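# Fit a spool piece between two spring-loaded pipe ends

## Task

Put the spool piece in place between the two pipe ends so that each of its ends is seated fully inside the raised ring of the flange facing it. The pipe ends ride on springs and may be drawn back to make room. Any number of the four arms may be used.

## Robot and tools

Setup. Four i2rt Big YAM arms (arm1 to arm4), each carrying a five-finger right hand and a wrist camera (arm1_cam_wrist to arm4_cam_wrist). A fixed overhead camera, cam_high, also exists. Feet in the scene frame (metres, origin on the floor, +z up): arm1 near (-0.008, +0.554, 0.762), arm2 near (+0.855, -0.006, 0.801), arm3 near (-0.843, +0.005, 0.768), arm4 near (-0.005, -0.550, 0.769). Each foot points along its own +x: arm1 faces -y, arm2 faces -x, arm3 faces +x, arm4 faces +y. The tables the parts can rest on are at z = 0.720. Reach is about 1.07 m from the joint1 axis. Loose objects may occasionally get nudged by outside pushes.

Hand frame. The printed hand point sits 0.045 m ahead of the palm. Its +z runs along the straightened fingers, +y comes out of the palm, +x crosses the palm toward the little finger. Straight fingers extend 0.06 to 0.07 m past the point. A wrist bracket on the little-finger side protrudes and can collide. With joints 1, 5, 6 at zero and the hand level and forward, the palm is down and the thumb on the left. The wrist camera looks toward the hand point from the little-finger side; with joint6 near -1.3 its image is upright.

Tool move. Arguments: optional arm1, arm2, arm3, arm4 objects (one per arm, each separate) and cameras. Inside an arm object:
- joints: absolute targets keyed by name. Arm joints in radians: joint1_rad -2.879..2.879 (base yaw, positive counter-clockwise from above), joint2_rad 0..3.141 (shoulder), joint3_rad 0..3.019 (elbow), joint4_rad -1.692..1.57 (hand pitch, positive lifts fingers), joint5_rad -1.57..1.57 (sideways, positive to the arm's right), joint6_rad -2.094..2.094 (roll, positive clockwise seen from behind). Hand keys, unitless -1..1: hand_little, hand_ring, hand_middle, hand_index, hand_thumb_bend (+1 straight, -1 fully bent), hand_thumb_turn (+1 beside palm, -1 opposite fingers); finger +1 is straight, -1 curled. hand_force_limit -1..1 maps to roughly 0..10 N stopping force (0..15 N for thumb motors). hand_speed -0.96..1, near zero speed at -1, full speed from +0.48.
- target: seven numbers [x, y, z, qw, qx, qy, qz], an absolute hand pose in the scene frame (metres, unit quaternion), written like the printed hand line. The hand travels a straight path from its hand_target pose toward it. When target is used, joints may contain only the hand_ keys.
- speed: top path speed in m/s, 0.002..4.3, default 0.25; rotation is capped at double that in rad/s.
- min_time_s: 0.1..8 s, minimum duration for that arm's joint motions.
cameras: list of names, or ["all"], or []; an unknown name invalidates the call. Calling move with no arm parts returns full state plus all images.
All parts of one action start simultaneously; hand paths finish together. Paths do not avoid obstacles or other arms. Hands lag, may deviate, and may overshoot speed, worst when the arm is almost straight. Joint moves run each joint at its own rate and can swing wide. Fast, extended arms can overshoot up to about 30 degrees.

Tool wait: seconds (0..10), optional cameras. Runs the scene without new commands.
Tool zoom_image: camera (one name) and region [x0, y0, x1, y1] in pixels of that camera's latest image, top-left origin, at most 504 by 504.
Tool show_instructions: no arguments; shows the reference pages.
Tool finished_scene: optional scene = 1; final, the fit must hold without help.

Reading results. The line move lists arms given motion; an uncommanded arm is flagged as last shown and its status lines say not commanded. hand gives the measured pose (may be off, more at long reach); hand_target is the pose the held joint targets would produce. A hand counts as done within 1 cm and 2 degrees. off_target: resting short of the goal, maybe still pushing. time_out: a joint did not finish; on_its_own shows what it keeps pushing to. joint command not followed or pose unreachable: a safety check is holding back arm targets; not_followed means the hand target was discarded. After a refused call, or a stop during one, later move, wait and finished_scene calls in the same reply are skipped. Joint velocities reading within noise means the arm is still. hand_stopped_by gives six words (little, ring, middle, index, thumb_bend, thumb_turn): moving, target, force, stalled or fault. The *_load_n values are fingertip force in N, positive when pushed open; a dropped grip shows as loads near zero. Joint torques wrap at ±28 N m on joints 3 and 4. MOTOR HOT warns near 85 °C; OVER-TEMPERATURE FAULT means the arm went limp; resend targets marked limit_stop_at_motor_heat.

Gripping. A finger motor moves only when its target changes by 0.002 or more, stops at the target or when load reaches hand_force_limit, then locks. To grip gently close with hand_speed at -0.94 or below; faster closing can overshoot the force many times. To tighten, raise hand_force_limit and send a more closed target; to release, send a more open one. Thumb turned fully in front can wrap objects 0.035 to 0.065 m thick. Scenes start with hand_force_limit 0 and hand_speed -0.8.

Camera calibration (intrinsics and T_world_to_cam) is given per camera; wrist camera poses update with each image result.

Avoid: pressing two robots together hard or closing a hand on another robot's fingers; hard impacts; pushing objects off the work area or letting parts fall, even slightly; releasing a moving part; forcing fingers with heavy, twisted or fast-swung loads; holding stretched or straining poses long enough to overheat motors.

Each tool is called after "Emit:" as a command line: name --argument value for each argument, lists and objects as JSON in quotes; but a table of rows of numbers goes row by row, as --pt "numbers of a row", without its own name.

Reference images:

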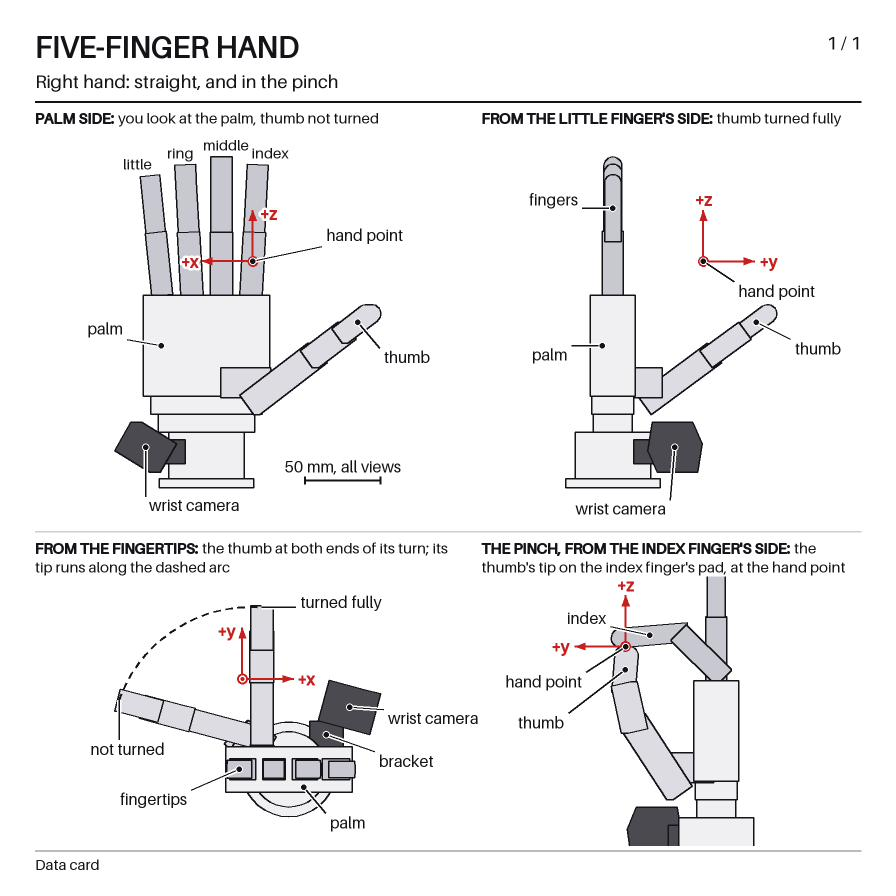

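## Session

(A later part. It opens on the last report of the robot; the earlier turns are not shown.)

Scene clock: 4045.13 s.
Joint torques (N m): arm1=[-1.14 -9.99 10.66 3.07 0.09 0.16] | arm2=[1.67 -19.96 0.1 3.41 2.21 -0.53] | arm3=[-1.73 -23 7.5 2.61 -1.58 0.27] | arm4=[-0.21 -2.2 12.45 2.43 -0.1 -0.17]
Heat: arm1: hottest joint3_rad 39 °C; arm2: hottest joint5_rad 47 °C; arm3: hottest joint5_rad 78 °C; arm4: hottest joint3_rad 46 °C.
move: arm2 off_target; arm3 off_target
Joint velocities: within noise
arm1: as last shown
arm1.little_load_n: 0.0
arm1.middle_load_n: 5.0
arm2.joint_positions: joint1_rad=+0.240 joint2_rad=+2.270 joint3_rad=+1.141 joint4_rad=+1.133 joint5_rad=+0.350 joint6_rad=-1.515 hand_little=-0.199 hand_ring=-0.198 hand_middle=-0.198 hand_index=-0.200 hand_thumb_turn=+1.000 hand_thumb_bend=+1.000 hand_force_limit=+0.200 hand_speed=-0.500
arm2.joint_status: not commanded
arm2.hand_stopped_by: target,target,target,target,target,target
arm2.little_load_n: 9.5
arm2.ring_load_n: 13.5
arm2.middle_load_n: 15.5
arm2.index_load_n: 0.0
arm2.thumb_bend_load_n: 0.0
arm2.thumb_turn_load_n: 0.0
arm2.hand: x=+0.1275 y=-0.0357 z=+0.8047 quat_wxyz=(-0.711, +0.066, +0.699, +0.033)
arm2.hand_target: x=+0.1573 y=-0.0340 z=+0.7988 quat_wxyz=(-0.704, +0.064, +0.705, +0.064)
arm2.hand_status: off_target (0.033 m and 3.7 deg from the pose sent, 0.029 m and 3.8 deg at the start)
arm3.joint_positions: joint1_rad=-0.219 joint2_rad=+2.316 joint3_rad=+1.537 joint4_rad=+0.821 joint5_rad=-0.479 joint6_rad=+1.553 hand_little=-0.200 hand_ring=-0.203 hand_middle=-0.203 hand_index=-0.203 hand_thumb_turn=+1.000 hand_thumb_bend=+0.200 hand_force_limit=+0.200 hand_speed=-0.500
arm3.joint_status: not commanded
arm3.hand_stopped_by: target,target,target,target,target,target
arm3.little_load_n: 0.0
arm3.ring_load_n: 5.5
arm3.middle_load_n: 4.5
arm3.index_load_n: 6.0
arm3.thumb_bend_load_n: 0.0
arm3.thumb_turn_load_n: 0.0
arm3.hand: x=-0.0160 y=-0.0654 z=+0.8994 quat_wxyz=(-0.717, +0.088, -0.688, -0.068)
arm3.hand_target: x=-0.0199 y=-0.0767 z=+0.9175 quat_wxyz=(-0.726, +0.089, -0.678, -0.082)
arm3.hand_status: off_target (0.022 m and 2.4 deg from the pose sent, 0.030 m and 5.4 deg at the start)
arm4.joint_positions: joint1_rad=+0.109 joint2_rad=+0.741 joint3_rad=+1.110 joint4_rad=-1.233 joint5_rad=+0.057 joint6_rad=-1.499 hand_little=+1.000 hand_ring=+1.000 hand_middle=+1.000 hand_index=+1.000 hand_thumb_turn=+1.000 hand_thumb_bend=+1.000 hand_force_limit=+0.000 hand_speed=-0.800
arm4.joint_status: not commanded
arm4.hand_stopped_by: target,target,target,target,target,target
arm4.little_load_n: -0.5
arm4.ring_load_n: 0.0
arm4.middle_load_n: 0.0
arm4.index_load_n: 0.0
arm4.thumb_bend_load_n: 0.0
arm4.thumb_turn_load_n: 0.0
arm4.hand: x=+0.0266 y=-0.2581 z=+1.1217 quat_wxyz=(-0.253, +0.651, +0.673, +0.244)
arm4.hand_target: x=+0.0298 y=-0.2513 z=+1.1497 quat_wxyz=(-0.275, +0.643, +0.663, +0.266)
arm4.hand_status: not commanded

Emit:
move --arm1 '{"target":[0.041,-0.059,0.939,0.1235,-0.1135,0.6560,-0.7355],"speed":0.05}' --arm2 '{"target":[0.182,-0.035,0.799,0.7041,-0.0642,-0.7041,-0.0642],"speed":0.05}' --arm3 '{"target":[-0.045,-0.075,0.922,0.7261,-0.0883,0.6771,0.0824],"speed":0.05}' --cameras '[]'

Emit:
move --arm2 '{"target":[0.197,-0.035,0.799,0.7041,-0.0642,-0.7041,-0.0642],"speed":0.05}' --arm3 '{"target":[-0.067,-0.074,0.922,0.7261,-0.0883,0.6771,0.0824],"speed":0.05}' --cameras '[]'

Emit:
move --arm2 '{"target":[0.206,-0.035,0.799,0.7041,-0.0642,-0.7041,-0.0642],"speed":0.05}' --arm3 '{"target":[-0.083,-0.074,0.922,0.7261,-0.0883,0.6771,0.0824],"speed":0.05}' --cameras '[]'

Emit:
move --arm1 '{"target":[0.041,-0.059,0.928,0.1235,-0.1135,0.6560,-0.7355],"speed":0.04}' --cameras '["cam_high","arm4_cam_wrist","arm3_cam_wrist"]'

Emit:
zoom_image --camera "cam_high" --region '[200, 260, 260, 320]'

Emit:
zoom_image --camera "cam_high" --region '[190, 205, 240, 255]'

Emit:
zoom_image --camera "arm4_cam_wrist" --region '[200, 0, 460, 173]'

Scene clock: 4165.30 s.
Joint torques (N m): arm1=[-1.26 -9.93 9.55 3.08 0.08 0.16] | arm2=[2.02 -21.13 -4.08 4.62 2.42 -0.51] | arm3=[-2.67 -25.64 3.14 3.82 -2.26 0.27] | arm4=[-0.26 -2.14 12.45 2.44 -0.1 -0.17]
Heat: arm1: hottest joint3_rad 39 °C; arm2: hottest joint5_rad 46 °C; arm3: hottest joint5_rad 47 °C; arm4: hottest joint3_rad 46 °C.
move: arm1 off_target; arm2 off_target; arm3 off_target
Joint velocities: within noise
arm1.joint_positions: joint1_rad=-0.118 joint2_rad=+1.649 joint3_rad=+0.742 joint4_rad=+0.981 joint5_rad=-0.437 joint6_rad=+0.032 hand_little=+1.000 hand_ring=-0.850 hand_middle=-0.288 hand_index=-0.354 hand_thumb_turn=-1.000 hand_thumb_bend=+0.273 hand_force_limit=-0.200 hand_speed=-0.930
arm1.joint_status: not commanded
arm1.hand_stopped_by: target,target,force,force,force,target
arm1.little_load_n: 0.0
arm1.ring_load_n: 1.0
arm1.middle_load_n: 5.0
arm1.index_load_n: 4.5
arm1.thumb_bend_load_n: 6.0
arm1.thumb_turn_load_n: 0.0
arm1.hand: x=+0.0477 y=-0.0482 z=+0.9212 quat_wxyz=(-0.128, +0.116, -0.673, +0.719)
arm1.hand_target: x=+0.0410 y=-0.0583 z=+0.9392 quat_wxyz=(-0.123, +0.114, -0.656, +0.736)
arm1.hand_status: off_target (0.022 m and 2.8 deg from the pose sent, 0.022 m and 3.6 deg at the start)
arm2.joint_positions: joint1_rad=+0.240 joint2_rad=+2.270 joint3_rad=+1.139 joint4_rad=+1.132 joint5_rad=+0.352 joint6_rad=-1.515 hand_little=-0.199 hand_ring=-0.198 hand_middle=-0.198 hand_index=-0.200 hand_thumb_turn=+1.000 hand_thumb_bend=+1.000 hand_force_limit=+0.200 hand_speed=-0.500
arm2.joint_status: not commanded
arm2.hand_stopped_by: target,target,target,target,target,target
arm2.little_load_n: 10.5
arm2.ring_load_n: 14.5
arm2.middle_load_n: 16.0
arm2.index_load_n: 1.0
arm2.thumb_bend_load_n: 0.0
arm2.thumb_turn_load_n: 0.0
arm2.hand: x=+0.1284 y=-0.0352 z=+0.8038 quat_wxyz=(-0.710, +0.067, +0.700, +0.034)
arm2.hand_target: x=+0.1747 y=-0.0336 z=+0.7979 quat_wxyz=(-0.703, +0.064, +0.705, +0.064)
arm2.hand_status: off_target (0.054 m and 3.6 deg from the pose sent, 0.055 m and 3.7 deg at the start)
arm3.joint_positions: joint1_rad=-0.220 joint2_rad=+2.303 joint3_rad=+1.508 joint4_rad=+0.831 joint5_rad=-0.467 joint6_rad=+1.556 hand_little=-0.200 hand_ring=-0.203 hand_middle=-0.203 hand_index=-0.203 hand_thumb_turn=+1.000 hand_thumb_bend=+0.200 hand_force_limit=+0.200 hand_speed=-0.500
arm3.joint_status: not commanded
arm3.hand_stopped_by: target,target,target,target,target,target
arm3.little_load_n: 0.0
arm3.ring_load_n: 9.0
arm3.middle_load_n: 8.0
arm3.index_load_n: 9.5
arm3.thumb_bend_load_n: -0.5
arm3.thumb_turn_load_n: 0.0
arm3.hand: x=-0.0219 y=-0.0662 z=+0.8979 quat_wxyz=(-0.715, +0.082, -0.691, -0.065)
arm3.hand_target: x=-0.0419 y=-0.0746 z=+0.9209 quat_wxyz=(-0.725, +0.089, -0.678, -0.082)
arm3.hand_status: off_target (0.035 m and 2.9 deg from the pose sent, 0.038 m and 2.4 deg at the start)
arm4: as last shown
arm4.little_load_n: 0.0

Scene clock: 4166.30 s.
Joint torques (N m): arm1=[-1.26 -9.99 9.54 3.1 0.08 0.16] | arm2=[2.55 -21.77 -6.32 5.08 2.61 -0.52] | arm3=[-2.96 -26.29 1.11 4.53 -3.26 0.25] | arm4=[-0.21 -2.14 12.44 2.44 -0.1 -0.16]
Heat: arm1: hottest joint3_rad 39 °C; arm2: hottest joint5_rad 46 °C; arm3: hottest joint5_rad 48 °C; arm4: hottest joint3_rad 46 °C.
move: arm2 off_target; arm3 off_target
Joint velocities: within noise
arm1, arm4: as last shown
arm1.ring_load_n: 0.5
arm1.middle_load_n: 4.5
arm1.index_load_n: 5.0
arm2.joint_positions: joint1_rad=+0.240 joint2_rad=+2.270 joint3_rad=+1.130 joint4_rad=+1.145 joint5_rad=+0.351 joint6_rad=-1.515 hand_little=-0.199 hand_ring=-0.198 hand_middle=-0.198 hand_index=-0.200 hand_thumb_turn=+1.000 hand_thumb_bend=+1.000 hand_force_limit=+0.200 hand_speed=-0.500
arm2.joint_status: not commanded
arm2.hand_stopped_by: target,target,target,target,target,target
arm2.little_load_n: 13.0
arm2.ring_load_n: 16.5
arm2.middle_load_n: 18.0
arm2.index_load_n: 2.0
arm2.thumb_bend_load_n: 0.0
arm2.thumb_turn_load_n: 0.0
arm2.hand: x=+0.1310 y=-0.0349 z=+0.8035 quat_wxyz=(-0.712, +0.067, +0.699, +0.033)
arm2.hand_target: x=+0.1861 y=-0.0330 z=+0.7972 quat_wxyz=(-0.703, +0.064, +0.706, +0.064)
arm2.hand_status: off_target (0.066 m and 3.8 deg from the pose sent, 0.069 m and 3.6 deg at the start)
arm3.joint_positions: joint1_rad=-0.220 joint2_rad=+2.284 joint3_rad=+1.463 joint4_rad=+0.852 joint5_rad=-0.446 joint6_rad=+1.554 hand_little=-0.200 hand_ring=-0.203 hand_middle=-0.202 hand_index=-0.203 hand_thumb_turn=+1.000 hand_thumb_bend=+0.200 hand_force_limit=+0.200 hand_speed=-0.500
arm3.joint_status: not commanded
arm3.hand_stopped_by: target,target,target,target,target,target
arm3.little_load_n: 0.0
arm3.ring_load_n: 14.0
arm3.middle_load_n: 13.0
arm3.index_load_n: 14.5
arm3.thumb_bend_load_n: 0.0
arm3.thumb_turn_load_n: 0.0
arm3.hand: x=-0.0310 y=-0.0671 z=+0.8954 quat_wxyz=(-0.714, +0.074, -0.694, -0.058)
arm3.hand_target: x=-0.0611 y=-0.0734 z=+0.9200 quat_wxyz=(-0.725, +0.089, -0.678, -0.081)
arm3.hand_status: off_target (0.045 m and 4.0 deg from the pose sent, 0.052 m and 2.9 deg at the start)

Scene clock: 4167.27 s.
Joint torques (N m): arm1=[-1.14 -10.05 9.52 3.08 0.08 0.16] | arm2=[3.19 -21.95 -7.46 5.38 2.77 -0.53] | arm3=[-3.31 -26.99 -0.46 5.22 -3.87 0.3] | arm4=[-0.21 -2.2 12.44 2.43 -0.1 -0.16]
Heat: arm1: hottest joint3_rad 39 °C; arm2: hottest joint5_rad 47 °C; arm3: hottest joint5_rad 48 °C; arm4: hottest joint3_rad 46 °C.
move: arm2 off_target; arm3 off_target
Joint velocities: within noise
arm1, arm4: as last shown
arm1.ring_load_n: 1.0
arm1.middle_load_n: 5.0
arm1.thumb_turn_load_n: 0.5
arm2.joint_positions: joint1_rad=+0.240 joint2_rad=+2.269 joint3_rad=+1.123 joint4_rad=+1.152 joint5_rad=+0.349 joint6_rad=-1.514 hand_little=-0.199 hand_ring=-0.198 hand_middle=-0.198 hand_index=-0.200 hand_thumb_turn=+1.000 hand_thumb_bend=+1.000 hand_force_limit=+0.200 hand_speed=-0.500
arm2.joint_status: not commanded
arm2.hand_stopped_by: target,target,target,target,target,target
arm2.little_load_n: 14.0
arm2.ring_load_n: 17.5
arm2.middle_load_n: 18.5
arm2.index_load_n: 2.0
arm2.thumb_bend_load_n: 0.0
arm2.thumb_turn_load_n: 0.0
arm2.hand: x=+0.1331 y=-0.0348 z=+0.8032 quat_wxyz=(-0.712, +0.067, +0.698, +0.032)
arm2.hand_target: x=+0.1930 y=-0.0326 z=+0.7967 quat_wxyz=(-0.703, +0.064, +0.706, +0.064)
arm2.hand_status: off_target (0.073 m and 3.9 deg from the pose sent, 0.075 m and 3.8 deg at the start)
arm3.joint_positions: joint1_rad=-0.219 joint2_rad=+2.275 joint3_rad=+1.437 joint4_rad=+0.865 joint5_rad=-0.435 joint6_rad=+1.552 hand_little=-0.200 hand_ring=-0.202 hand_middle=-0.202 hand_index=-0.203 hand_thumb_turn=+1.000 hand_thumb_bend=+0.200 hand_force_limit=+0.200 hand_speed=-0.500
arm3.joint_status: not commanded
arm3.hand_stopped_by: target,target,target,target,target,target
arm3.little_load_n: 0.5
arm3.ring_load_n: 16.0
arm3.middle_load_n: 16.0
arm3.index_load_n: 17.5
arm3.thumb_bend_load_n: 0.0
arm3.thumb_turn_load_n: 0.0
arm3.hand: x=-0.0365 y=-0.0666 z=+0.8934 quat_wxyz=(-0.713, +0.071, -0.695, -0.054)
arm3.hand_target: x=-0.0742 y=-0.0730 z=+0.9189 quat_wxyz=(-0.725, +0.089, -0.678, -0.081)
arm3.hand_status: off_target (0.055 m and 4.6 deg from the pose sent, 0.059 m and 4.0 deg at the start)

Scene clock: 4168.23 s.
Joint torques (N m): arm1=[-1.2 -10.29 8.81 3.07 0.09 0.16] | arm2=[3.14 -21.89 -7.46 5.34 2.77 -0.53] | arm3=[-3.37 -27.11 -0.34 5.22 -3.87 0.26] | arm4=[-0.21 -2.2 12.45 2.43 -0.09 -0.17]
Heat: arm1: hottest joint3_rad 39 °C; arm2: hottest joint5_rad 47 °C; arm3: hottest joint5_rad 49 °C; arm4: hottest joint3_rad 46 °C.
move: arm1 off_target
Joint velocities: within noise
arm1.joint_positions: joint1_rad=-0.118 joint2_rad=+1.678 joint3_rad=+0.742 joint4_rad=+1.015 joint5_rad=-0.437 joint6_rad=+0.032 hand_little=+1.000 hand_ring=-0.850 hand_middle=-0.288 hand_index=-0.354 hand_thumb_turn=-1.000 hand_thumb_bend=+0.273 hand_force_limit=-0.200 hand_speed=-0.930
arm1.joint_status: not commanded
arm1.hand_stopped_by: target,target,force,force,force,target
arm1.little_load_n: 0.0
arm1.ring_load_n: 0.5
arm1.middle_load_n: 4.5
arm1.index_load_n: 4.5
arm1.thumb_bend_load_n: 6.0
arm1.thumb_turn_load_n: 0.0
arm1.hand: x=+0.0476 y=-0.0503 z=+0.9127 quat_wxyz=(-0.128, +0.116, -0.671, +0.721)
arm1.hand_target: x=+0.0410 y=-0.0585 z=+0.9282 quat_wxyz=(-0.123, +0.114, -0.656, +0.736)
arm1.hand_status: off_target (0.019 m and 2.5 deg from the pose sent, 0.015 m and 2.8 deg at the start)
arm2, arm3, arm4: as last shown
arm3.little_load_n: 0.0
arm3.index_load_n: 18.0
pictures: arm3_cam_wrist, arm4_cam_wrist, cam_high
arm3_cam_wrist: T_world_to_cam=[[-0.19416, 0.95612, -0.21939, 0.25351], [-0.5469, 0.08016, 0.83335, -0.76079], [0.81437, 0.28179, 0.50734, -0.28777]] pos_world=[-0.1325, -0.10031, 0.83562]
arm4_cam_wrist: T_world_to_cam=[[0.94492, 0.30567, 0.11699, -0.07457], [0.3226, -0.93017, -0.17524, -0.05191], [0.05525, 0.20333, -0.97755, 1.25957]] pos_world=[0.01761, -0.2816, 1.23092]

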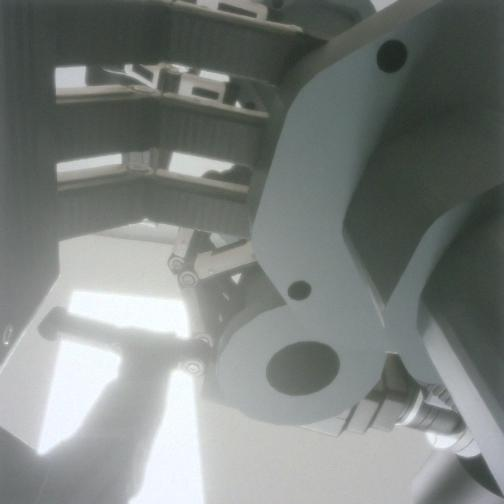

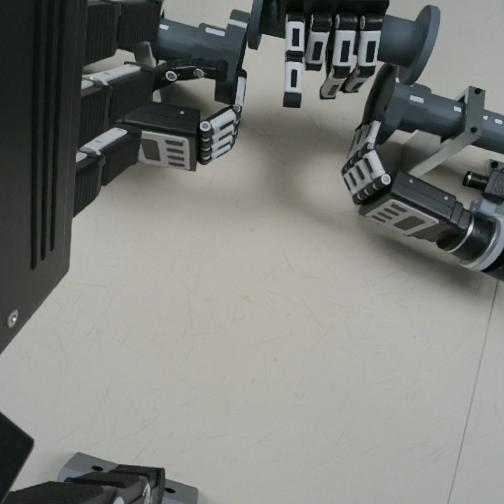

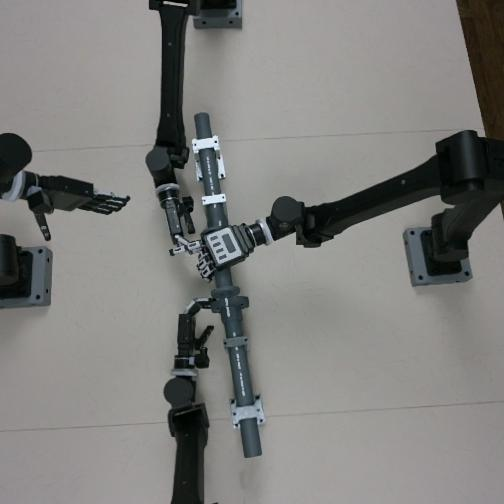

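Scaled by 8.400 from the camera's image (finer frame: 720x720).

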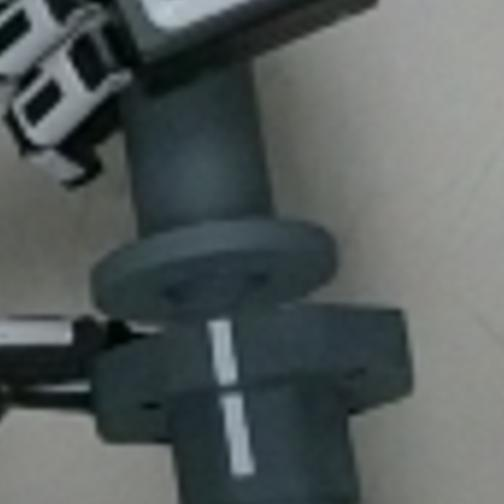

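Scaled by 10.080 from the camera's image (finer frame: 720x720).

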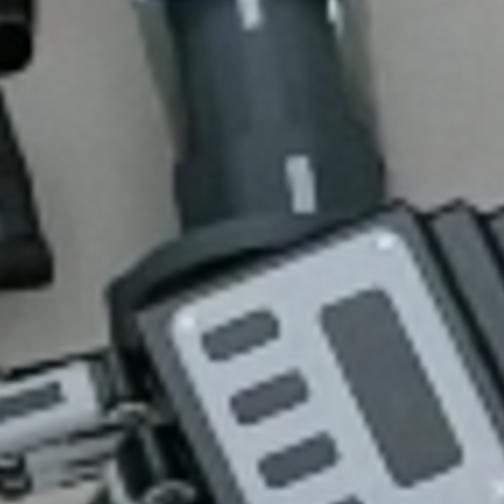

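Scaled by 1.938 from the camera's image (finer frame: 720x720).

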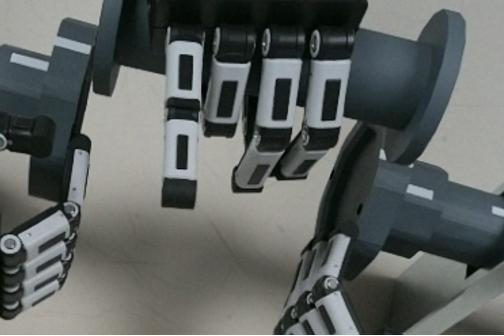

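Emit:
move --arm1 '{"target":[0.0425,-0.053,0.922,0.1235,-0.1135,0.6560,-0.7355],"speed":0.04}' --cameras '["cam_high","arm4_cam_wrist","arm3_cam_wrist"]'

Emit:
zoom_image --camera "cam_high" --region '[200, 260, 260, 320]'

Emit:
zoom_image --camera "arm3_cam_wrist" --region '[180, 240, 440, 440]'

Scene clock: 4199.03 s.
Joint torques (N m): arm1=[-1.03 -10.05 7.19 3.1 0.18 0.16] | arm2=[2.84 -21.89 -7.5 5.39 2.74 -0.52] | arm3=[-3.19 -27.28 -0.47 5.26 -3.87 0.27] | arm4=[-0.21 -2.14 12.44 2.45 -0.1 -0.16]
Heat: arm1: hottest joint3_rad 38 °C; arm2: hottest joint5_rad 51 °C; arm3: hottest joint5_rad 64 °C; arm4: hottest joint3_rad 46 °C.
move: arm1 done
Joint velocities: within noise
arm1.joint_positions: joint1_rad=-0.118 joint2_rad=+1.681 joint3_rad=+0.742 joint4_rad=+1.039 joint5_rad=-0.437 joint6_rad=+0.032 hand_little=+1.000 hand_ring=-0.850 hand_middle=-0.288 hand_index=-0.354 hand_thumb_turn=-1.000 hand_thumb_bend=+0.273 hand_force_limit=-0.200 hand_speed=-0.930
arm1.joint_status: not commanded
arm1.hand_stopped_by: target,target,force,force,force,target
arm1.little_load_n: 0.0
arm1.ring_load_n: 1.0
arm1.middle_load_n: 5.0
arm1.index_load_n: 5.0
arm1.thumb_bend_load_n: 6.0
arm1.thumb_turn_load_n: 0.0
arm1.hand: x=+0.0475 y=-0.0513 z=+0.9170 quat_wxyz=(-0.126, +0.118, -0.664, +0.728)
arm1.hand_target: x=+0.0426 y=-0.0529 z=+0.9221 quat_wxyz=(-0.124, +0.114, -0.656, +0.736)
arm1.hand_status: done (0.007 m and 1.4 deg from the pose sent, 0.011 m and 2.5 deg at the start)
arm2, arm3, arm4: as last shown
arm2.index_load_n: 2.5
arm3.index_load_n: 17.5
pictures: arm3_cam_wrist, arm4_cam_wrist, cam_high
arm3_cam_wrist: T_world_to_cam=[[-0.19416, 0.95612, -0.21939, 0.25351], [-0.5469, 0.08016, 0.83335, -0.76079], [0.81437, 0.28179, 0.50734, -0.28777]] pos_world=[-0.1325, -0.10031, 0.83562]
arm4_cam_wrist: T_world_to_cam=[[0.94492, 0.30567, 0.11699, -0.07457], [0.3226, -0.93017, -0.17524, -0.05191], [0.05525, 0.20333, -0.97755, 1.25957]] pos_world=[0.01761, -0.2816, 1.23092]

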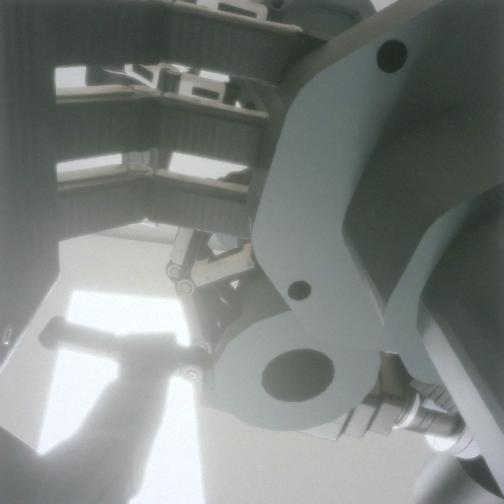

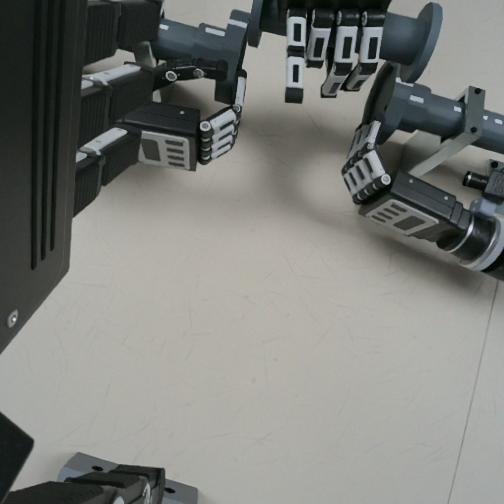

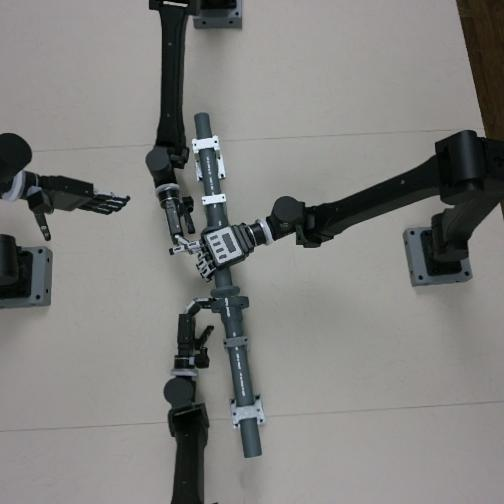

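Scaled by 8.400 from the camera's image (finer frame: 720x720).

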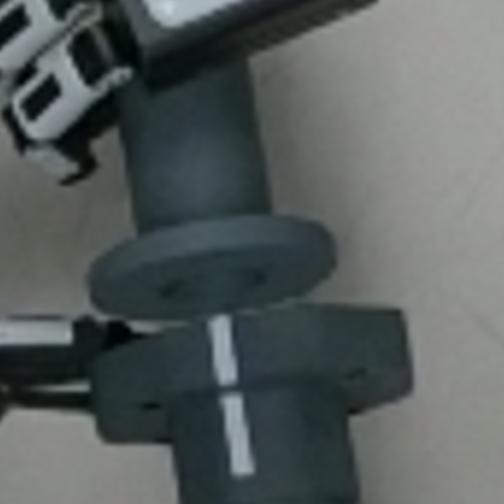

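Scaled by 1.938 from the camera's image (finer frame: 720x720).

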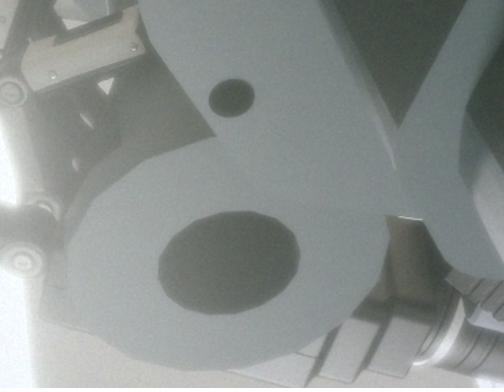

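Emit:
move --arm1 '{"target":[0.0435,-0.045,0.915,0.1235,-0.1135,0.6560,-0.7355],"speed":0.05}' --cameras '["cam_high","arm4_cam_wrist"]'

Emit:
zoom_image --camera "cam_high" --region '[200, 260, 260, 320]'

Emit:
zoom_image --camera "arm4_cam_wrist" --region '[200, 0, 460, 173]'

Scene clock: 4210.17 s.
Joint torques (N m): arm1=[-1.08 -9.88 7.06 3.1 0.18 0.16] | arm2=[2.78 -21.83 -7.45 5.42 2.76 -0.53] | arm3=[-3.37 -27.34 -0.4 5.18 -3.86 0.24] | arm4=[-0.26 -2.2 12.46 2.44 -0.1 -0.16]
Heat: arm1: hottest joint3_rad 38 °C; arm2: hottest joint5_rad 51 °C; arm3: hottest joint5_rad 68 °C; arm4: hottest joint3_rad 46 °C.
move: arm1 done
Joint velocities: within noise
arm1.joint_positions: joint1_rad=-0.118 joint2_rad=+1.685 joint3_rad=+0.714 joint4_rad=+1.069 joint5_rad=-0.437 joint6_rad=+0.032 hand_little=+1.000 hand_ring=-0.850 hand_middle=-0.288 hand_index=-0.354 hand_thumb_turn=-1.000 hand_thumb_bend=+0.273 hand_force_limit=-0.200 hand_speed=-0.930
arm1.joint_status: not commanded
arm1.hand_stopped_by: target,target,force,force,force,target
arm1.little_load_n: 0.0
arm1.ring_load_n: 1.0
arm1.middle_load_n: 4.5
arm1.index_load_n: 5.0
arm1.thumb_bend_load_n: 6.0
arm1.thumb_turn_load_n: 0.0
arm1.hand: x=+0.0482 y=-0.0427 z=+0.9088 quat_wxyz=(-0.126, +0.118, -0.665, +0.727)
arm1.hand_target: x=+0.0436 y=-0.0450 z=+0.9151 quat_wxyz=(-0.124, +0.114, -0.656, +0.736)
arm1.hand_status: done (0.008 m and 1.5 deg from the pose sent, 0.008 m and 1.4 deg at the start)
arm2, arm3, arm4: as last shown
arm2.little_load_n: 14.5
pictures: arm4_cam_wrist, cam_high
arm4_cam_wrist: T_world_to_cam=[[0.94492, 0.30567, 0.11699, -0.07457], [0.3226, -0.93017, -0.17524, -0.05191], [0.05525, 0.20333, -0.97755, 1.25957]] pos_world=[0.01761, -0.2816, 1.23092]

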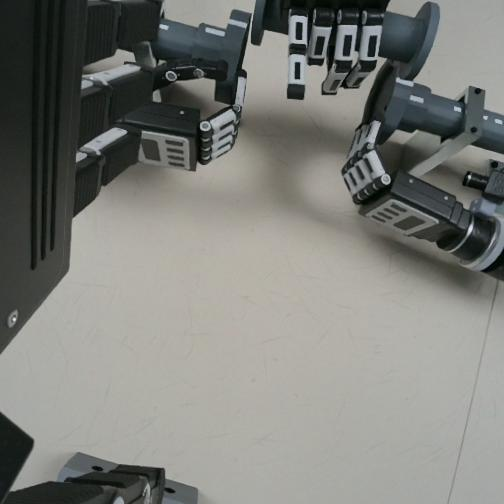

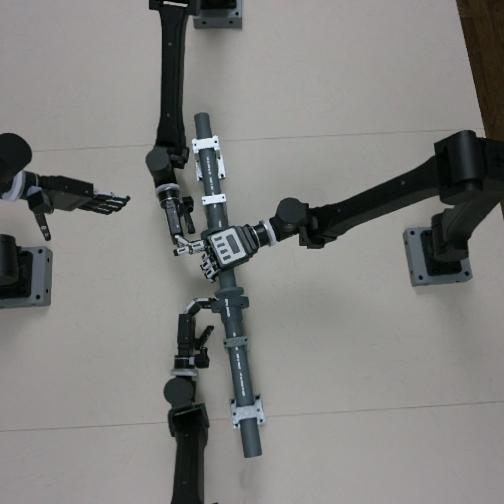

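Scaled by 8.400 from the camera's image (finer frame: 720x720).

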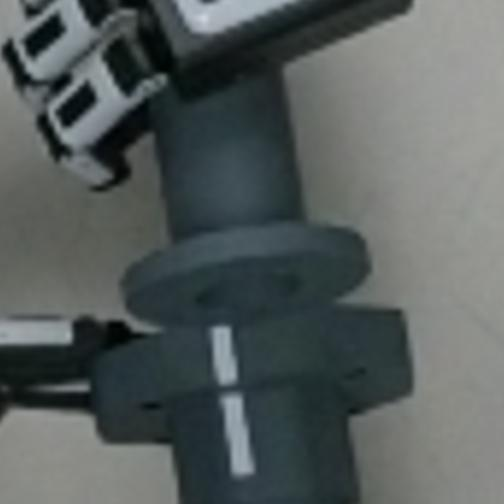

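Scaled by 1.938 from the camera's image (finer frame: 720x720).

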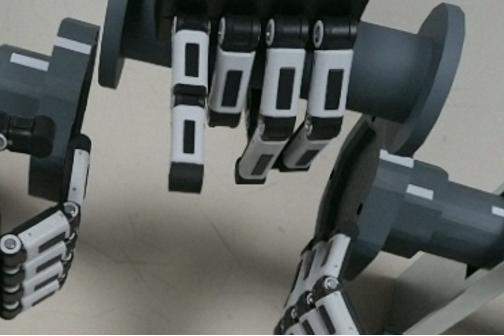

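Emit:
move --arm1 '{"target":[0.0435,-0.0500,0.904,0.1235,-0.1135,0.6560,-0.7355],"speed":0.05}' --cameras '["cam_high"]'

Emit:
zoom_image --camera "cam_high" --region '[200, 260, 260, 320]'

Scene clock: 4225.63 s.
Joint torques (N m): arm1=[-0.91 -9.82 7.62 3 0.15 0.12] | arm2=[2.96 -21.83 -7.43 5.3 2.76 -0.53] | arm3=[-3.55 -27.05 -0.36 5.01 -3.84 0.28] | arm4=[-0.21 -2.14 12.44 2.43 -0.1 -0.16]
Heat: arm1: hottest joint3_rad 37 °C; arm2: hottest joint5_rad 52 °C; arm3: hottest joint5_rad 71 °C; arm4: hottest joint3_rad 46 °C.
move: arm1 done
Joint velocities: within noise
arm1.joint_positions: joint1_rad=-0.118 joint2_rad=+1.720 joint3_rad=+0.714 joint4_rad=+1.102 joint5_rad=-0.435 joint6_rad=+0.037 hand_little=+1.000 hand_ring=-0.850 hand_middle=-0.288 hand_index=-0.354 hand_thumb_turn=-1.000 hand_thumb_bend=+0.273 hand_force_limit=-0.200 hand_speed=-0.930
arm1.joint_status: not commanded
arm1.hand_stopped_by: target,target,force,force,force,target
arm1.little_load_n: 0.0
arm1.ring_load_n: 1.0
arm1.middle_load_n: 4.5
arm1.index_load_n: 5.0
arm1.thumb_bend_load_n: 6.5
arm1.thumb_turn_load_n: 0.0
arm1.hand: x=+0.0481 y=-0.0443 z=+0.8970 quat_wxyz=(-0.127, +0.115, -0.666, +0.726)
arm1.hand_target: x=+0.0435 y=-0.0498 z=+0.9042 quat_wxyz=(-0.123, +0.114, -0.656, +0.736)
arm1.hand_status: done (0.010 m and 1.6 deg from the pose sent, 0.010 m and 1.5 deg at the start)
arm2, arm3, arm4: as last shown
arm2.joint_positions: joint1_rad=+0.240 joint2_rad=+2.269 joint3_rad=+1.123 joint4_rad=+1.152 joint5_rad=+0.349 joint6_rad=-1.513 hand_little=-0.199 hand_ring=-0.198 hand_middle=-0.198 hand_index=-0.200 hand_thumb_turn=+1.000 hand_thumb_bend=+1.000 hand_force_limit=+0.200 hand_speed=-0.500
arm2.little_load_n: 14.0
arm2.index_load_n: 2.0
arm2.thumb_bend_load_n: 0.5
arm2.hand: x=+0.1330 y=-0.0348 z=+0.8033 quat_wxyz=(-0.712, +0.067, +0.698, +0.031)

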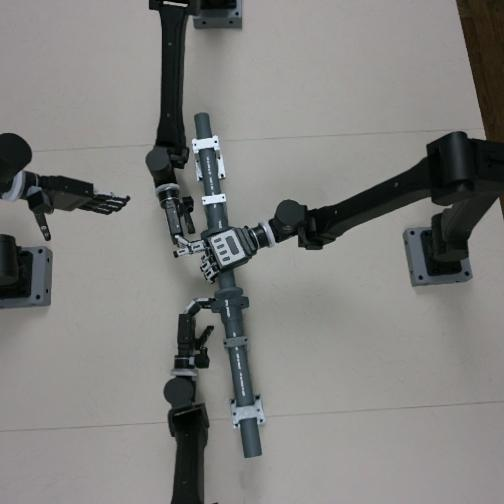

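Scaled by 8.400 from the camera's image (finer frame: 720x720).

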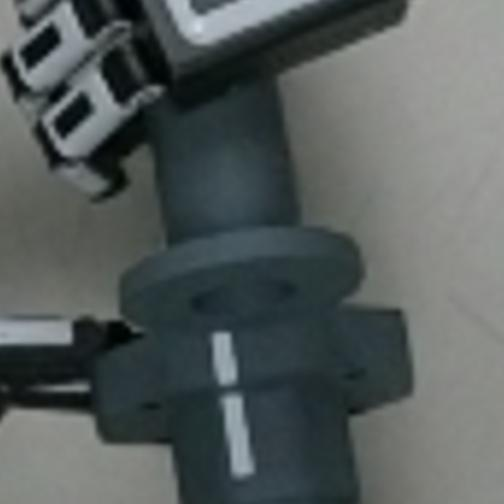

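Emit:
move --arm1 '{"target":[0.0405,-0.0510,0.919,0.1235,-0.1135,0.6560,-0.7355],"speed":0.06}' --cameras '["cam_high"]'

Emit:
zoom_image --camera "cam_high" --region '[200, 260, 260, 320]'

Scene clock: 4245.10 s.
Joint torques (N m): arm1=[-1.49 -11.93 8.47 1.94 0 0.12] | arm2=[2.9 -21.89 -7.46 5.33 2.77 -0.53] | arm3=[-3.25 -26.99 -0.43 5.09 -3.85 0.27] | arm4=[-0.26 -2.14 12.45 2.44 -0.1 -0.17]
Heat: arm1: hottest joint3_rad 36 °C; arm2: hottest joint5_rad 53 °C; arm3: hottest joint5_rad 75 °C; arm4: hottest joint3_rad 46 °C.
move: arm1 off_target
Joint velocities: within noise
arm1.joint_positions: joint1_rad=-0.118 joint2_rad=+1.710 joint3_rad=+0.714 joint4_rad=+1.083 joint5_rad=-0.438 joint6_rad=+0.037 hand_little=+1.000 hand_ring=-0.850 hand_middle=-0.288 hand_index=-0.354 hand_thumb_turn=-1.000 hand_thumb_bend=+0.273 hand_force_limit=-0.200 hand_speed=-0.930
arm1.joint_status: not commanded
arm1.hand_stopped_by: target,target,force,force,force,target
arm1.little_load_n: 0.0
arm1.ring_load_n: 0.5
arm1.middle_load_n: 4.5
arm1.index_load_n: 4.5
arm1.thumb_bend_load_n: 6.0
arm1.thumb_turn_load_n: 0.0
arm1.hand: x=+0.0485 y=-0.0432 z=+0.8981 quat_wxyz=(-0.129, +0.115, -0.669, +0.723)
arm1.hand_target: x=+0.0406 y=-0.0506 z=+0.9191 quat_wxyz=(-0.123, +0.114, -0.656, +0.736)
arm1.hand_status: off_target (0.024 m and 2.2 deg from the pose sent, 0.024 m and 1.7 deg at the start)
arm2, arm3: as last shown
arm2.ring_load_n: 17.0
arm2.thumb_bend_load_n: 0.0
arm4.joint_positions: joint1_rad=+0.109 joint2_rad=+0.741 joint3_rad=+1.110 joint4_rad=-1.233 joint5_rad=+0.057 joint6_rad=-1.499 hand_little=+1.000 hand_ring=+1.000 hand_middle=+1.000 hand_index=+1.000 hand_thumb_turn=+1.000 hand_thumb_bend=+1.000 hand_force_limit=+0.000 hand_speed=-0.800
arm4.joint_status: not commanded
arm4.hand_stopped_by: target,target,target,target,target,target
arm4.little_load_n: 0.0
arm4.ring_load_n: 0.0
arm4.middle_load_n: 0.0
arm4.index_load_n: 0.0
arm4.thumb_bend_load_n: 0.0
arm4.thumb_turn_load_n: 0.0
arm4.hand: x=+0.0266 y=-0.2581 z=+1.1217 quat_wxyz=(-0.253, +0.651, +0.673, +0.244)
arm4.hand_target: x=+0.0298 y=-0.2513 z=+1.1497 quat_wxyz=(-0.275, +0.643, +0.663, +0.266)
arm4.hand_status: not commanded

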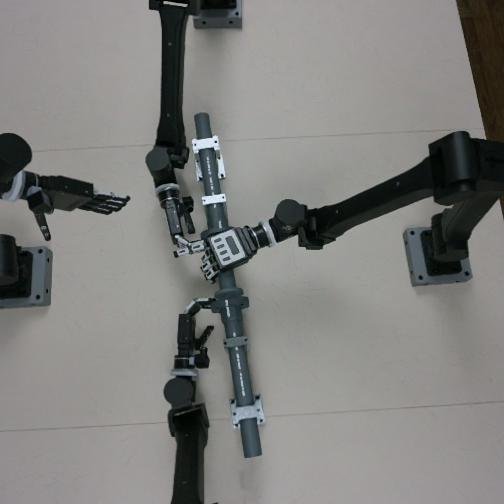

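Scaled by 8.400 from the camera's image (finer frame: 720x720).

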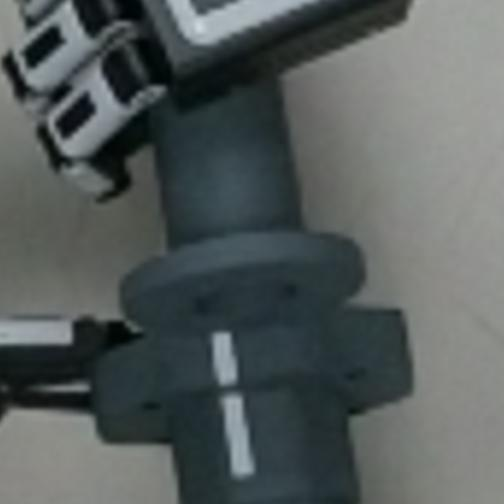

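Emit:
move --arm1 '{"target":[0.0395,-0.0510,0.932,0.1235,-0.1135,0.6560,-0.7355],"speed":0.06}' --arm3 '{"target":[-0.020,-0.077,0.918,0.7261,-0.0883,0.6771,0.0824],"speed":0.08}' --cameras '["cam_high","arm4_cam_wrist","arm3_cam_wrist"]'

Emit:
zoom_image --camera "cam_high" --region '[200, 260, 260, 320]'

Emit:
zoom_image --camera "arm4_cam_wrist" --region '[200, 0, 460, 173]'

Scene clock: 4255.13 s.
Joint torques (N m): arm1=[-1.49 -11.81 9.25 1.94 0.23 0.09] | arm2=[2.73 -21.89 -7.41 5.3 2.75 -0.54] | arm3=[-1.73 -22.36 7.54 2.51 -1.54 0.3] | arm4=[-0.26 -2.14 12.46 2.43 -0.1 -0.17]
Heat: arm1: hottest joint3_rad 36 °C; arm2: hottest joint5_rad 54 °C; arm3: hottest joint5_rad 76 °C; arm4: hottest joint3_rad 46 °C.
move: arm1 off_target; arm3 off_target
Joint velocities: within noise
arm1.joint_positions: joint1_rad=-0.119 joint2_rad=+1.677 joint3_rad=+0.714 joint4_rad=+1.041 joint5_rad=-0.446 joint6_rad=+0.041 hand_little=+1.000 hand_ring=-0.850 hand_middle=-0.288 hand_index=-0.354 hand_thumb_turn=-1.000 hand_thumb_bend=+0.273 hand_force_limit=-0.200 hand_speed=-0.930
arm1.joint_status: not commanded
arm1.hand_stopped_by: target,target,force,force,force,target
arm1.little_load_n: 0.0
arm1.ring_load_n: 1.0
arm1.middle_load_n: 4.5
arm1.index_load_n: 5.0
arm1.thumb_bend_load_n: 6.0
arm1.thumb_turn_load_n: 0.5
arm1.hand: x=+0.0492 y=-0.0405 z=+0.9070 quat_wxyz=(-0.133, +0.115, -0.672, +0.720)
arm1.hand_target: x=+0.0396 y=-0.0502 z=+0.9321 quat_wxyz=(-0.123, +0.114, -0.656, +0.736)
arm1.hand_status: off_target (0.029 m and 2.8 deg from the pose sent, 0.036 m and 2.2 deg at the start)
arm2, arm4: as last shown
arm3.joint_positions: joint1_rad=-0.220 joint2_rad=+2.315 joint3_rad=+1.536 joint4_rad=+0.821 joint5_rad=-0.480 joint6_rad=+1.554 hand_little=-0.200 hand_ring=-0.203 hand_middle=-0.203 hand_index=-0.203 hand_thumb_turn=+1.000 hand_thumb_bend=+0.200 hand_force_limit=+0.200 hand_speed=-0.500
arm3.joint_status: not commanded
arm3.hand_stopped_by: target,target,target,target,target,target
arm3.little_load_n: 0.0
arm3.ring_load_n: 5.0
arm3.middle_load_n: 4.5
arm3.index_load_n: 6.0
arm3.thumb_bend_load_n: 0.0
arm3.thumb_turn_load_n: 0.0
arm3.hand: x=-0.0164 y=-0.0658 z=+0.8996 quat_wxyz=(-0.717, +0.088, -0.688, -0.068)
arm3.hand_target: x=-0.0200 y=-0.0770 z=+0.9176 quat_wxyz=(-0.726, +0.089, -0.678, -0.082)
arm3.hand_status: off_target (0.022 m and 2.4 deg from the pose sent, 0.031 m and 4.6 deg at the start)
pictures: arm3_cam_wrist, arm4_cam_wrist, cam_high
arm3_cam_wrist: T_world_to_cam=[[-0.23322, 0.9459, -0.22555, 0.26212], [-0.56139, 0.05843, 0.82549, -0.74966], [0.79401, 0.31914, 0.51739, -0.3144]] pos_world=[-0.11008, -0.1038, 0.84062]
arm4_cam_wrist: T_world_to_cam=[[0.94492, 0.30567, 0.11699, -0.07457], [0.3226, -0.93017, -0.17524, -0.05191], [0.05525, 0.20333, -0.97755, 1.25957]] pos_world=[0.01761, -0.2816, 1.23092]

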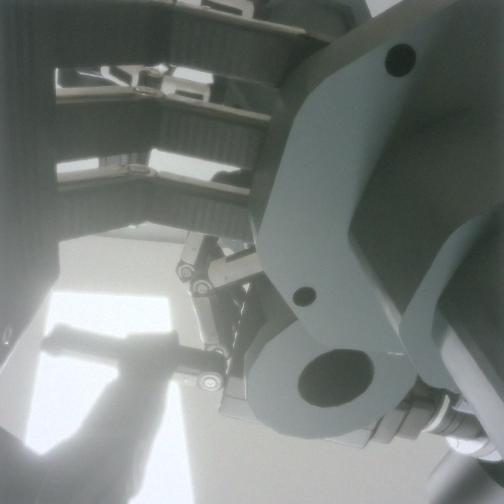

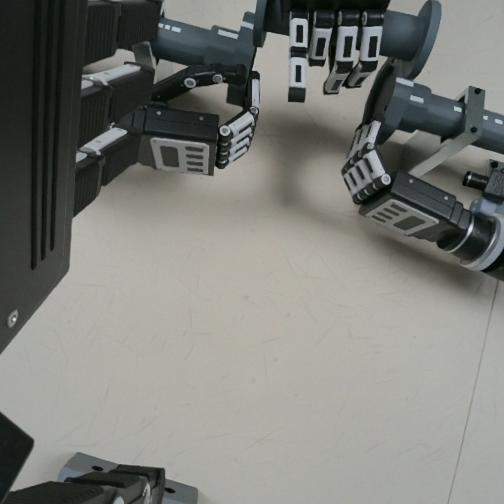

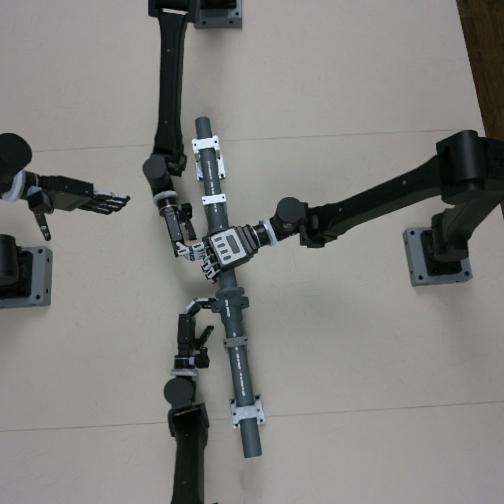

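Scaled by 8.400 from the camera's image (finer frame: 720x720).

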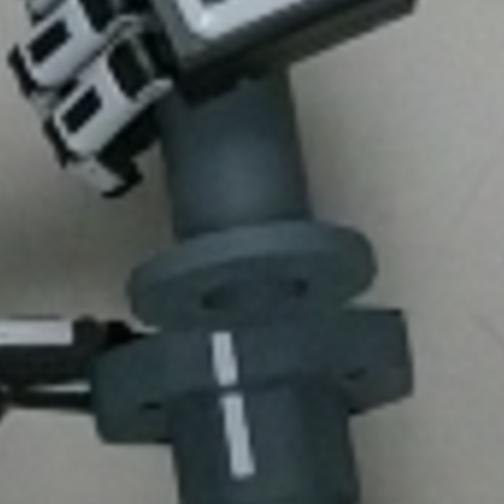

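Scaled by 1.938 from the camera's image (finer frame: 720x720).

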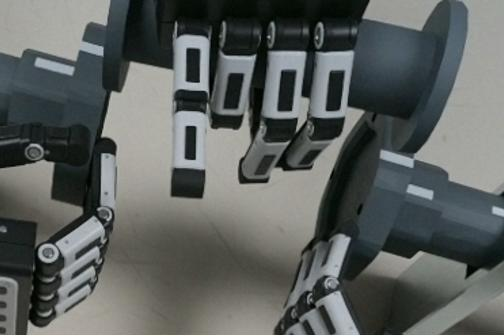

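Emit:
move --arm1 '{"target":[0.033,-0.0530,0.940,0.1235,-0.1135,0.6560,-0.7355],"speed":0.06}' --cameras '["cam_high"]'

Emit:
zoom_image --camera "cam_high" --region '[200, 260, 260, 320]'

Scene clock: 4267.90 s.
Joint torques (N m): arm1=[-1.26 -11.69 10.32 1.96 0.13 0.11] | arm2=[2.84 -21.95 -7.43 5.34 2.75 -0.54] | arm3=[-1.73 -22.65 7.58 2.55 -1.51 0.29] | arm4=[-0.26 -2.26 12.44 2.44 -0.1 -0.17]
Heat: arm1: hottest joint3_rad 36 °C; arm2: hottest joint5_rad 54 °C; arm3: hottest joint5_rad 68 °C; arm4: hottest joint3_rad 46 °C.
move: arm1 off_target
Joint velocities: within noise
arm1.joint_positions: joint1_rad=-0.138 joint2_rad=+1.659 joint3_rad=+0.714 joint4_rad=+1.015 joint5_rad=-0.458 joint6_rad=+0.042 hand_little=+1.000 hand_ring=-0.850 hand_middle=-0.288 hand_index=-0.354 hand_thumb_turn=-1.000 hand_thumb_bend=+0.273 hand_force_limit=-0.200 hand_speed=-0.930
arm1.joint_status: not commanded
arm1.hand_stopped_by: target,target,force,force,force,target
arm1.little_load_n: 0.0
arm1.ring_load_n: 1.0
arm1.middle_load_n: 4.5
arm1.index_load_n: 5.0
arm1.thumb_bend_load_n: 6.5
arm1.thumb_turn_load_n: 0.0
arm1.hand: x=+0.0406 y=-0.0389 z=+0.9104 quat_wxyz=(-0.132, +0.112, -0.675, +0.717)
arm1.hand_target: x=+0.0329 y=-0.0517 z=+0.9404 quat_wxyz=(-0.123, +0.114, -0.656, +0.736)
arm1.hand_status: off_target (0.034 m and 3.2 deg from the pose sent, 0.039 m and 2.8 deg at the start)
arm2, arm3, arm4: as last shown
arm2.ring_load_n: 17.5
arm3.joint_positions: joint1_rad=-0.220 joint2_rad=+2.316 joint3_rad=+1.538 joint4_rad=+0.821 joint5_rad=-0.480 joint6_rad=+1.554 hand_little=-0.200 hand_ring=-0.203 hand_middle=-0.203 hand_index=-0.203 hand_thumb_turn=+1.000 hand_thumb_bend=+0.200 hand_force_limit=+0.200 hand_speed=-0.500
arm3.ring_load_n: 5.5
arm3.thumb_bend_load_n: -0.5
arm3.hand: x=-0.0161 y=-0.0658 z=+0.8996 quat_wxyz=(-0.717, +0.088, -0.688, -0.068)
arm3.hand_target: x=-0.0200 y=-0.0770 z=+0.9177 quat_wxyz=(-0.726, +0.089, -0.677, -0.082)

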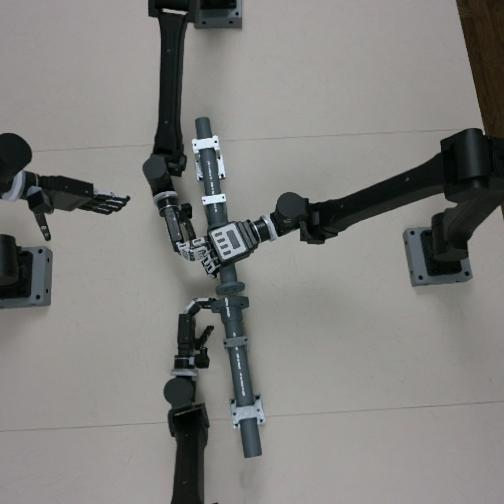

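Scaled by 8.400 from the camera's image (finer frame: 720x720).

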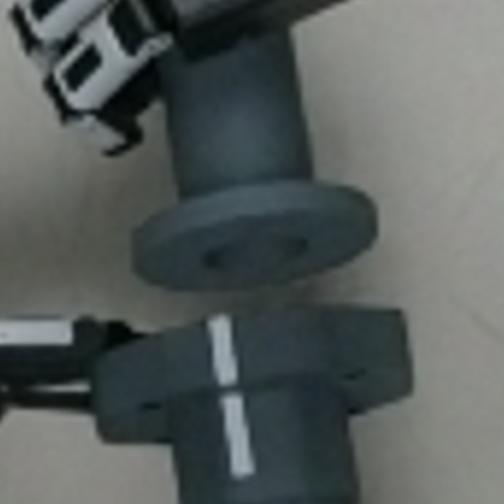

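Emit:
move --arm1 '{"target":[0.036,-0.0530,0.940,0.0897,-0.1510,0.6575,-0.7323],"speed":0.08}' --arm2 '{"target":[0.165,-0.035,0.799,0.7041,-0.0642,-0.7041,-0.0642],"speed":0.05}' --cameras '["cam_high","arm3_cam_wrist"]'

Emit:
zoom_image --camera "cam_high" --region '[200, 260, 260, 320]'

Scene clock: 4334.17 s.
Joint torques (N m): arm1=[0.03 -11.52 10.69 1.95 0.11 0.02] | arm2=[1.85 -20.01 -0.44 3.52 2.37 -0.53] | arm3=[-2.14 -22.71 7.54 2.59 -1.55 0.28] | arm4=[-0.21 -2.2 12.46 2.43 -0.1 -0.16]
Heat: arm1: hottest joint3_rad 38 °C; arm2: hottest joint5_rad 55 °C; arm3: hottest joint5_rad 51 °C; arm4: hottest joint3_rad 46 °C.
move: arm1 off_target; arm2 off_target
Joint velocities: within noise
arm1.joint_positions: joint1_rad=-0.138 joint2_rad=+1.633 joint3_rad=+0.714 joint4_rad=+0.959 joint5_rad=-0.452 joint6_rad=-0.060 hand_little=+1.000 hand_ring=-0.850 hand_middle=-0.288 hand_index=-0.354 hand_thumb_turn=-1.000 hand_thumb_bend=+0.273 hand_force_limit=-0.200 hand_speed=-0.930
arm1.joint_status: not commanded
arm1.hand_stopped_by: target,target,force,force,force,target
arm1.little_load_n: 0.0
arm1.ring_load_n: 1.0
arm1.middle_load_n: 4.5
arm1.index_load_n: 5.0
arm1.thumb_bend_load_n: 6.0
arm1.thumb_turn_load_n: 0.0
arm1.hand: x=+0.0342 y=-0.0386 z=+0.9090 quat_wxyz=(-0.096, +0.142, -0.680, +0.713)
arm1.hand_target: x=+0.0359 y=-0.0516 z=+0.9403 quat_wxyz=(-0.090, +0.151, -0.658, +0.733)
arm1.hand_status: off_target (0.034 m and 3.6 deg from the pose sent, 0.033 m and 7.1 deg at the start)
arm2.joint_positions: joint1_rad=+0.239 joint2_rad=+2.269 joint3_rad=+1.134 joint4_rad=+1.138 joint5_rad=+0.348 joint6_rad=-1.513 hand_little=-0.199 hand_ring=-0.198 hand_middle=-0.198 hand_index=-0.200 hand_thumb_turn=+1.000 hand_thumb_bend=+1.000 hand_force_limit=+0.200 hand_speed=-0.500
arm2.joint_status: not commanded
arm2.hand_stopped_by: target,target,target,target,target,target
arm2.little_load_n: 10.5
arm2.ring_load_n: 14.5
arm2.middle_load_n: 16.5
arm2.index_load_n: 0.0
arm2.thumb_bend_load_n: 0.0
arm2.thumb_turn_load_n: 0.0
arm2.hand: x=+0.1294 y=-0.0354 z=+0.8043 quat_wxyz=(-0.711, +0.066, +0.699, +0.032)
arm2.hand_target: x=+0.1617 y=-0.0343 z=+0.7986 quat_wxyz=(-0.703, +0.064, +0.705, +0.064)
arm2.hand_status: off_target (0.036 m and 3.9 deg from the pose sent, 0.032 m and 3.9 deg at the start)
arm3, arm4: as last shown
arm3.thumb_bend_load_n: 0.0
arm4.ring_load_n: -0.5
pictures: arm3_cam_wrist, cam_high
arm3_cam_wrist: T_world_to_cam=[[-0.23315, 0.94587, -0.22576, 0.26251], [-0.56172, 0.05851, 0.82525, -0.74934], [0.79379, 0.31922, 0.51767, -0.31499]] pos_world=[-0.10969, -0.1039, 0.84072]

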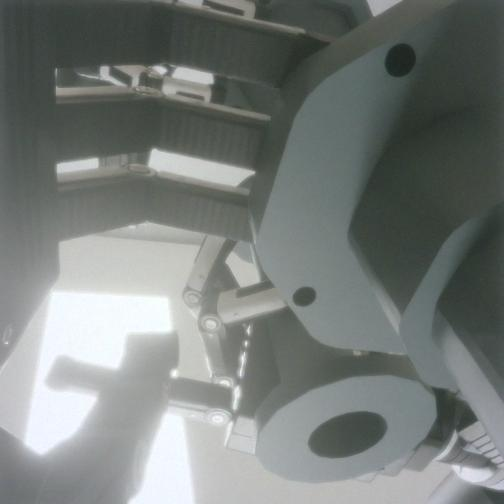

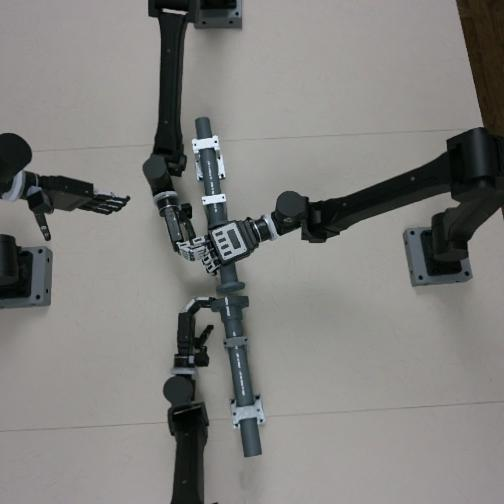

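Scaled by 8.400 from the camera's image (finer frame: 720x720).

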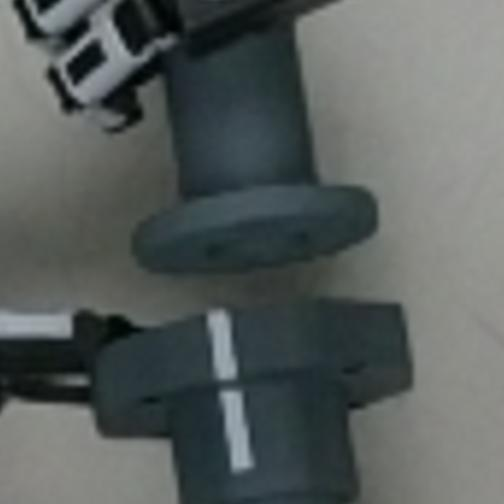

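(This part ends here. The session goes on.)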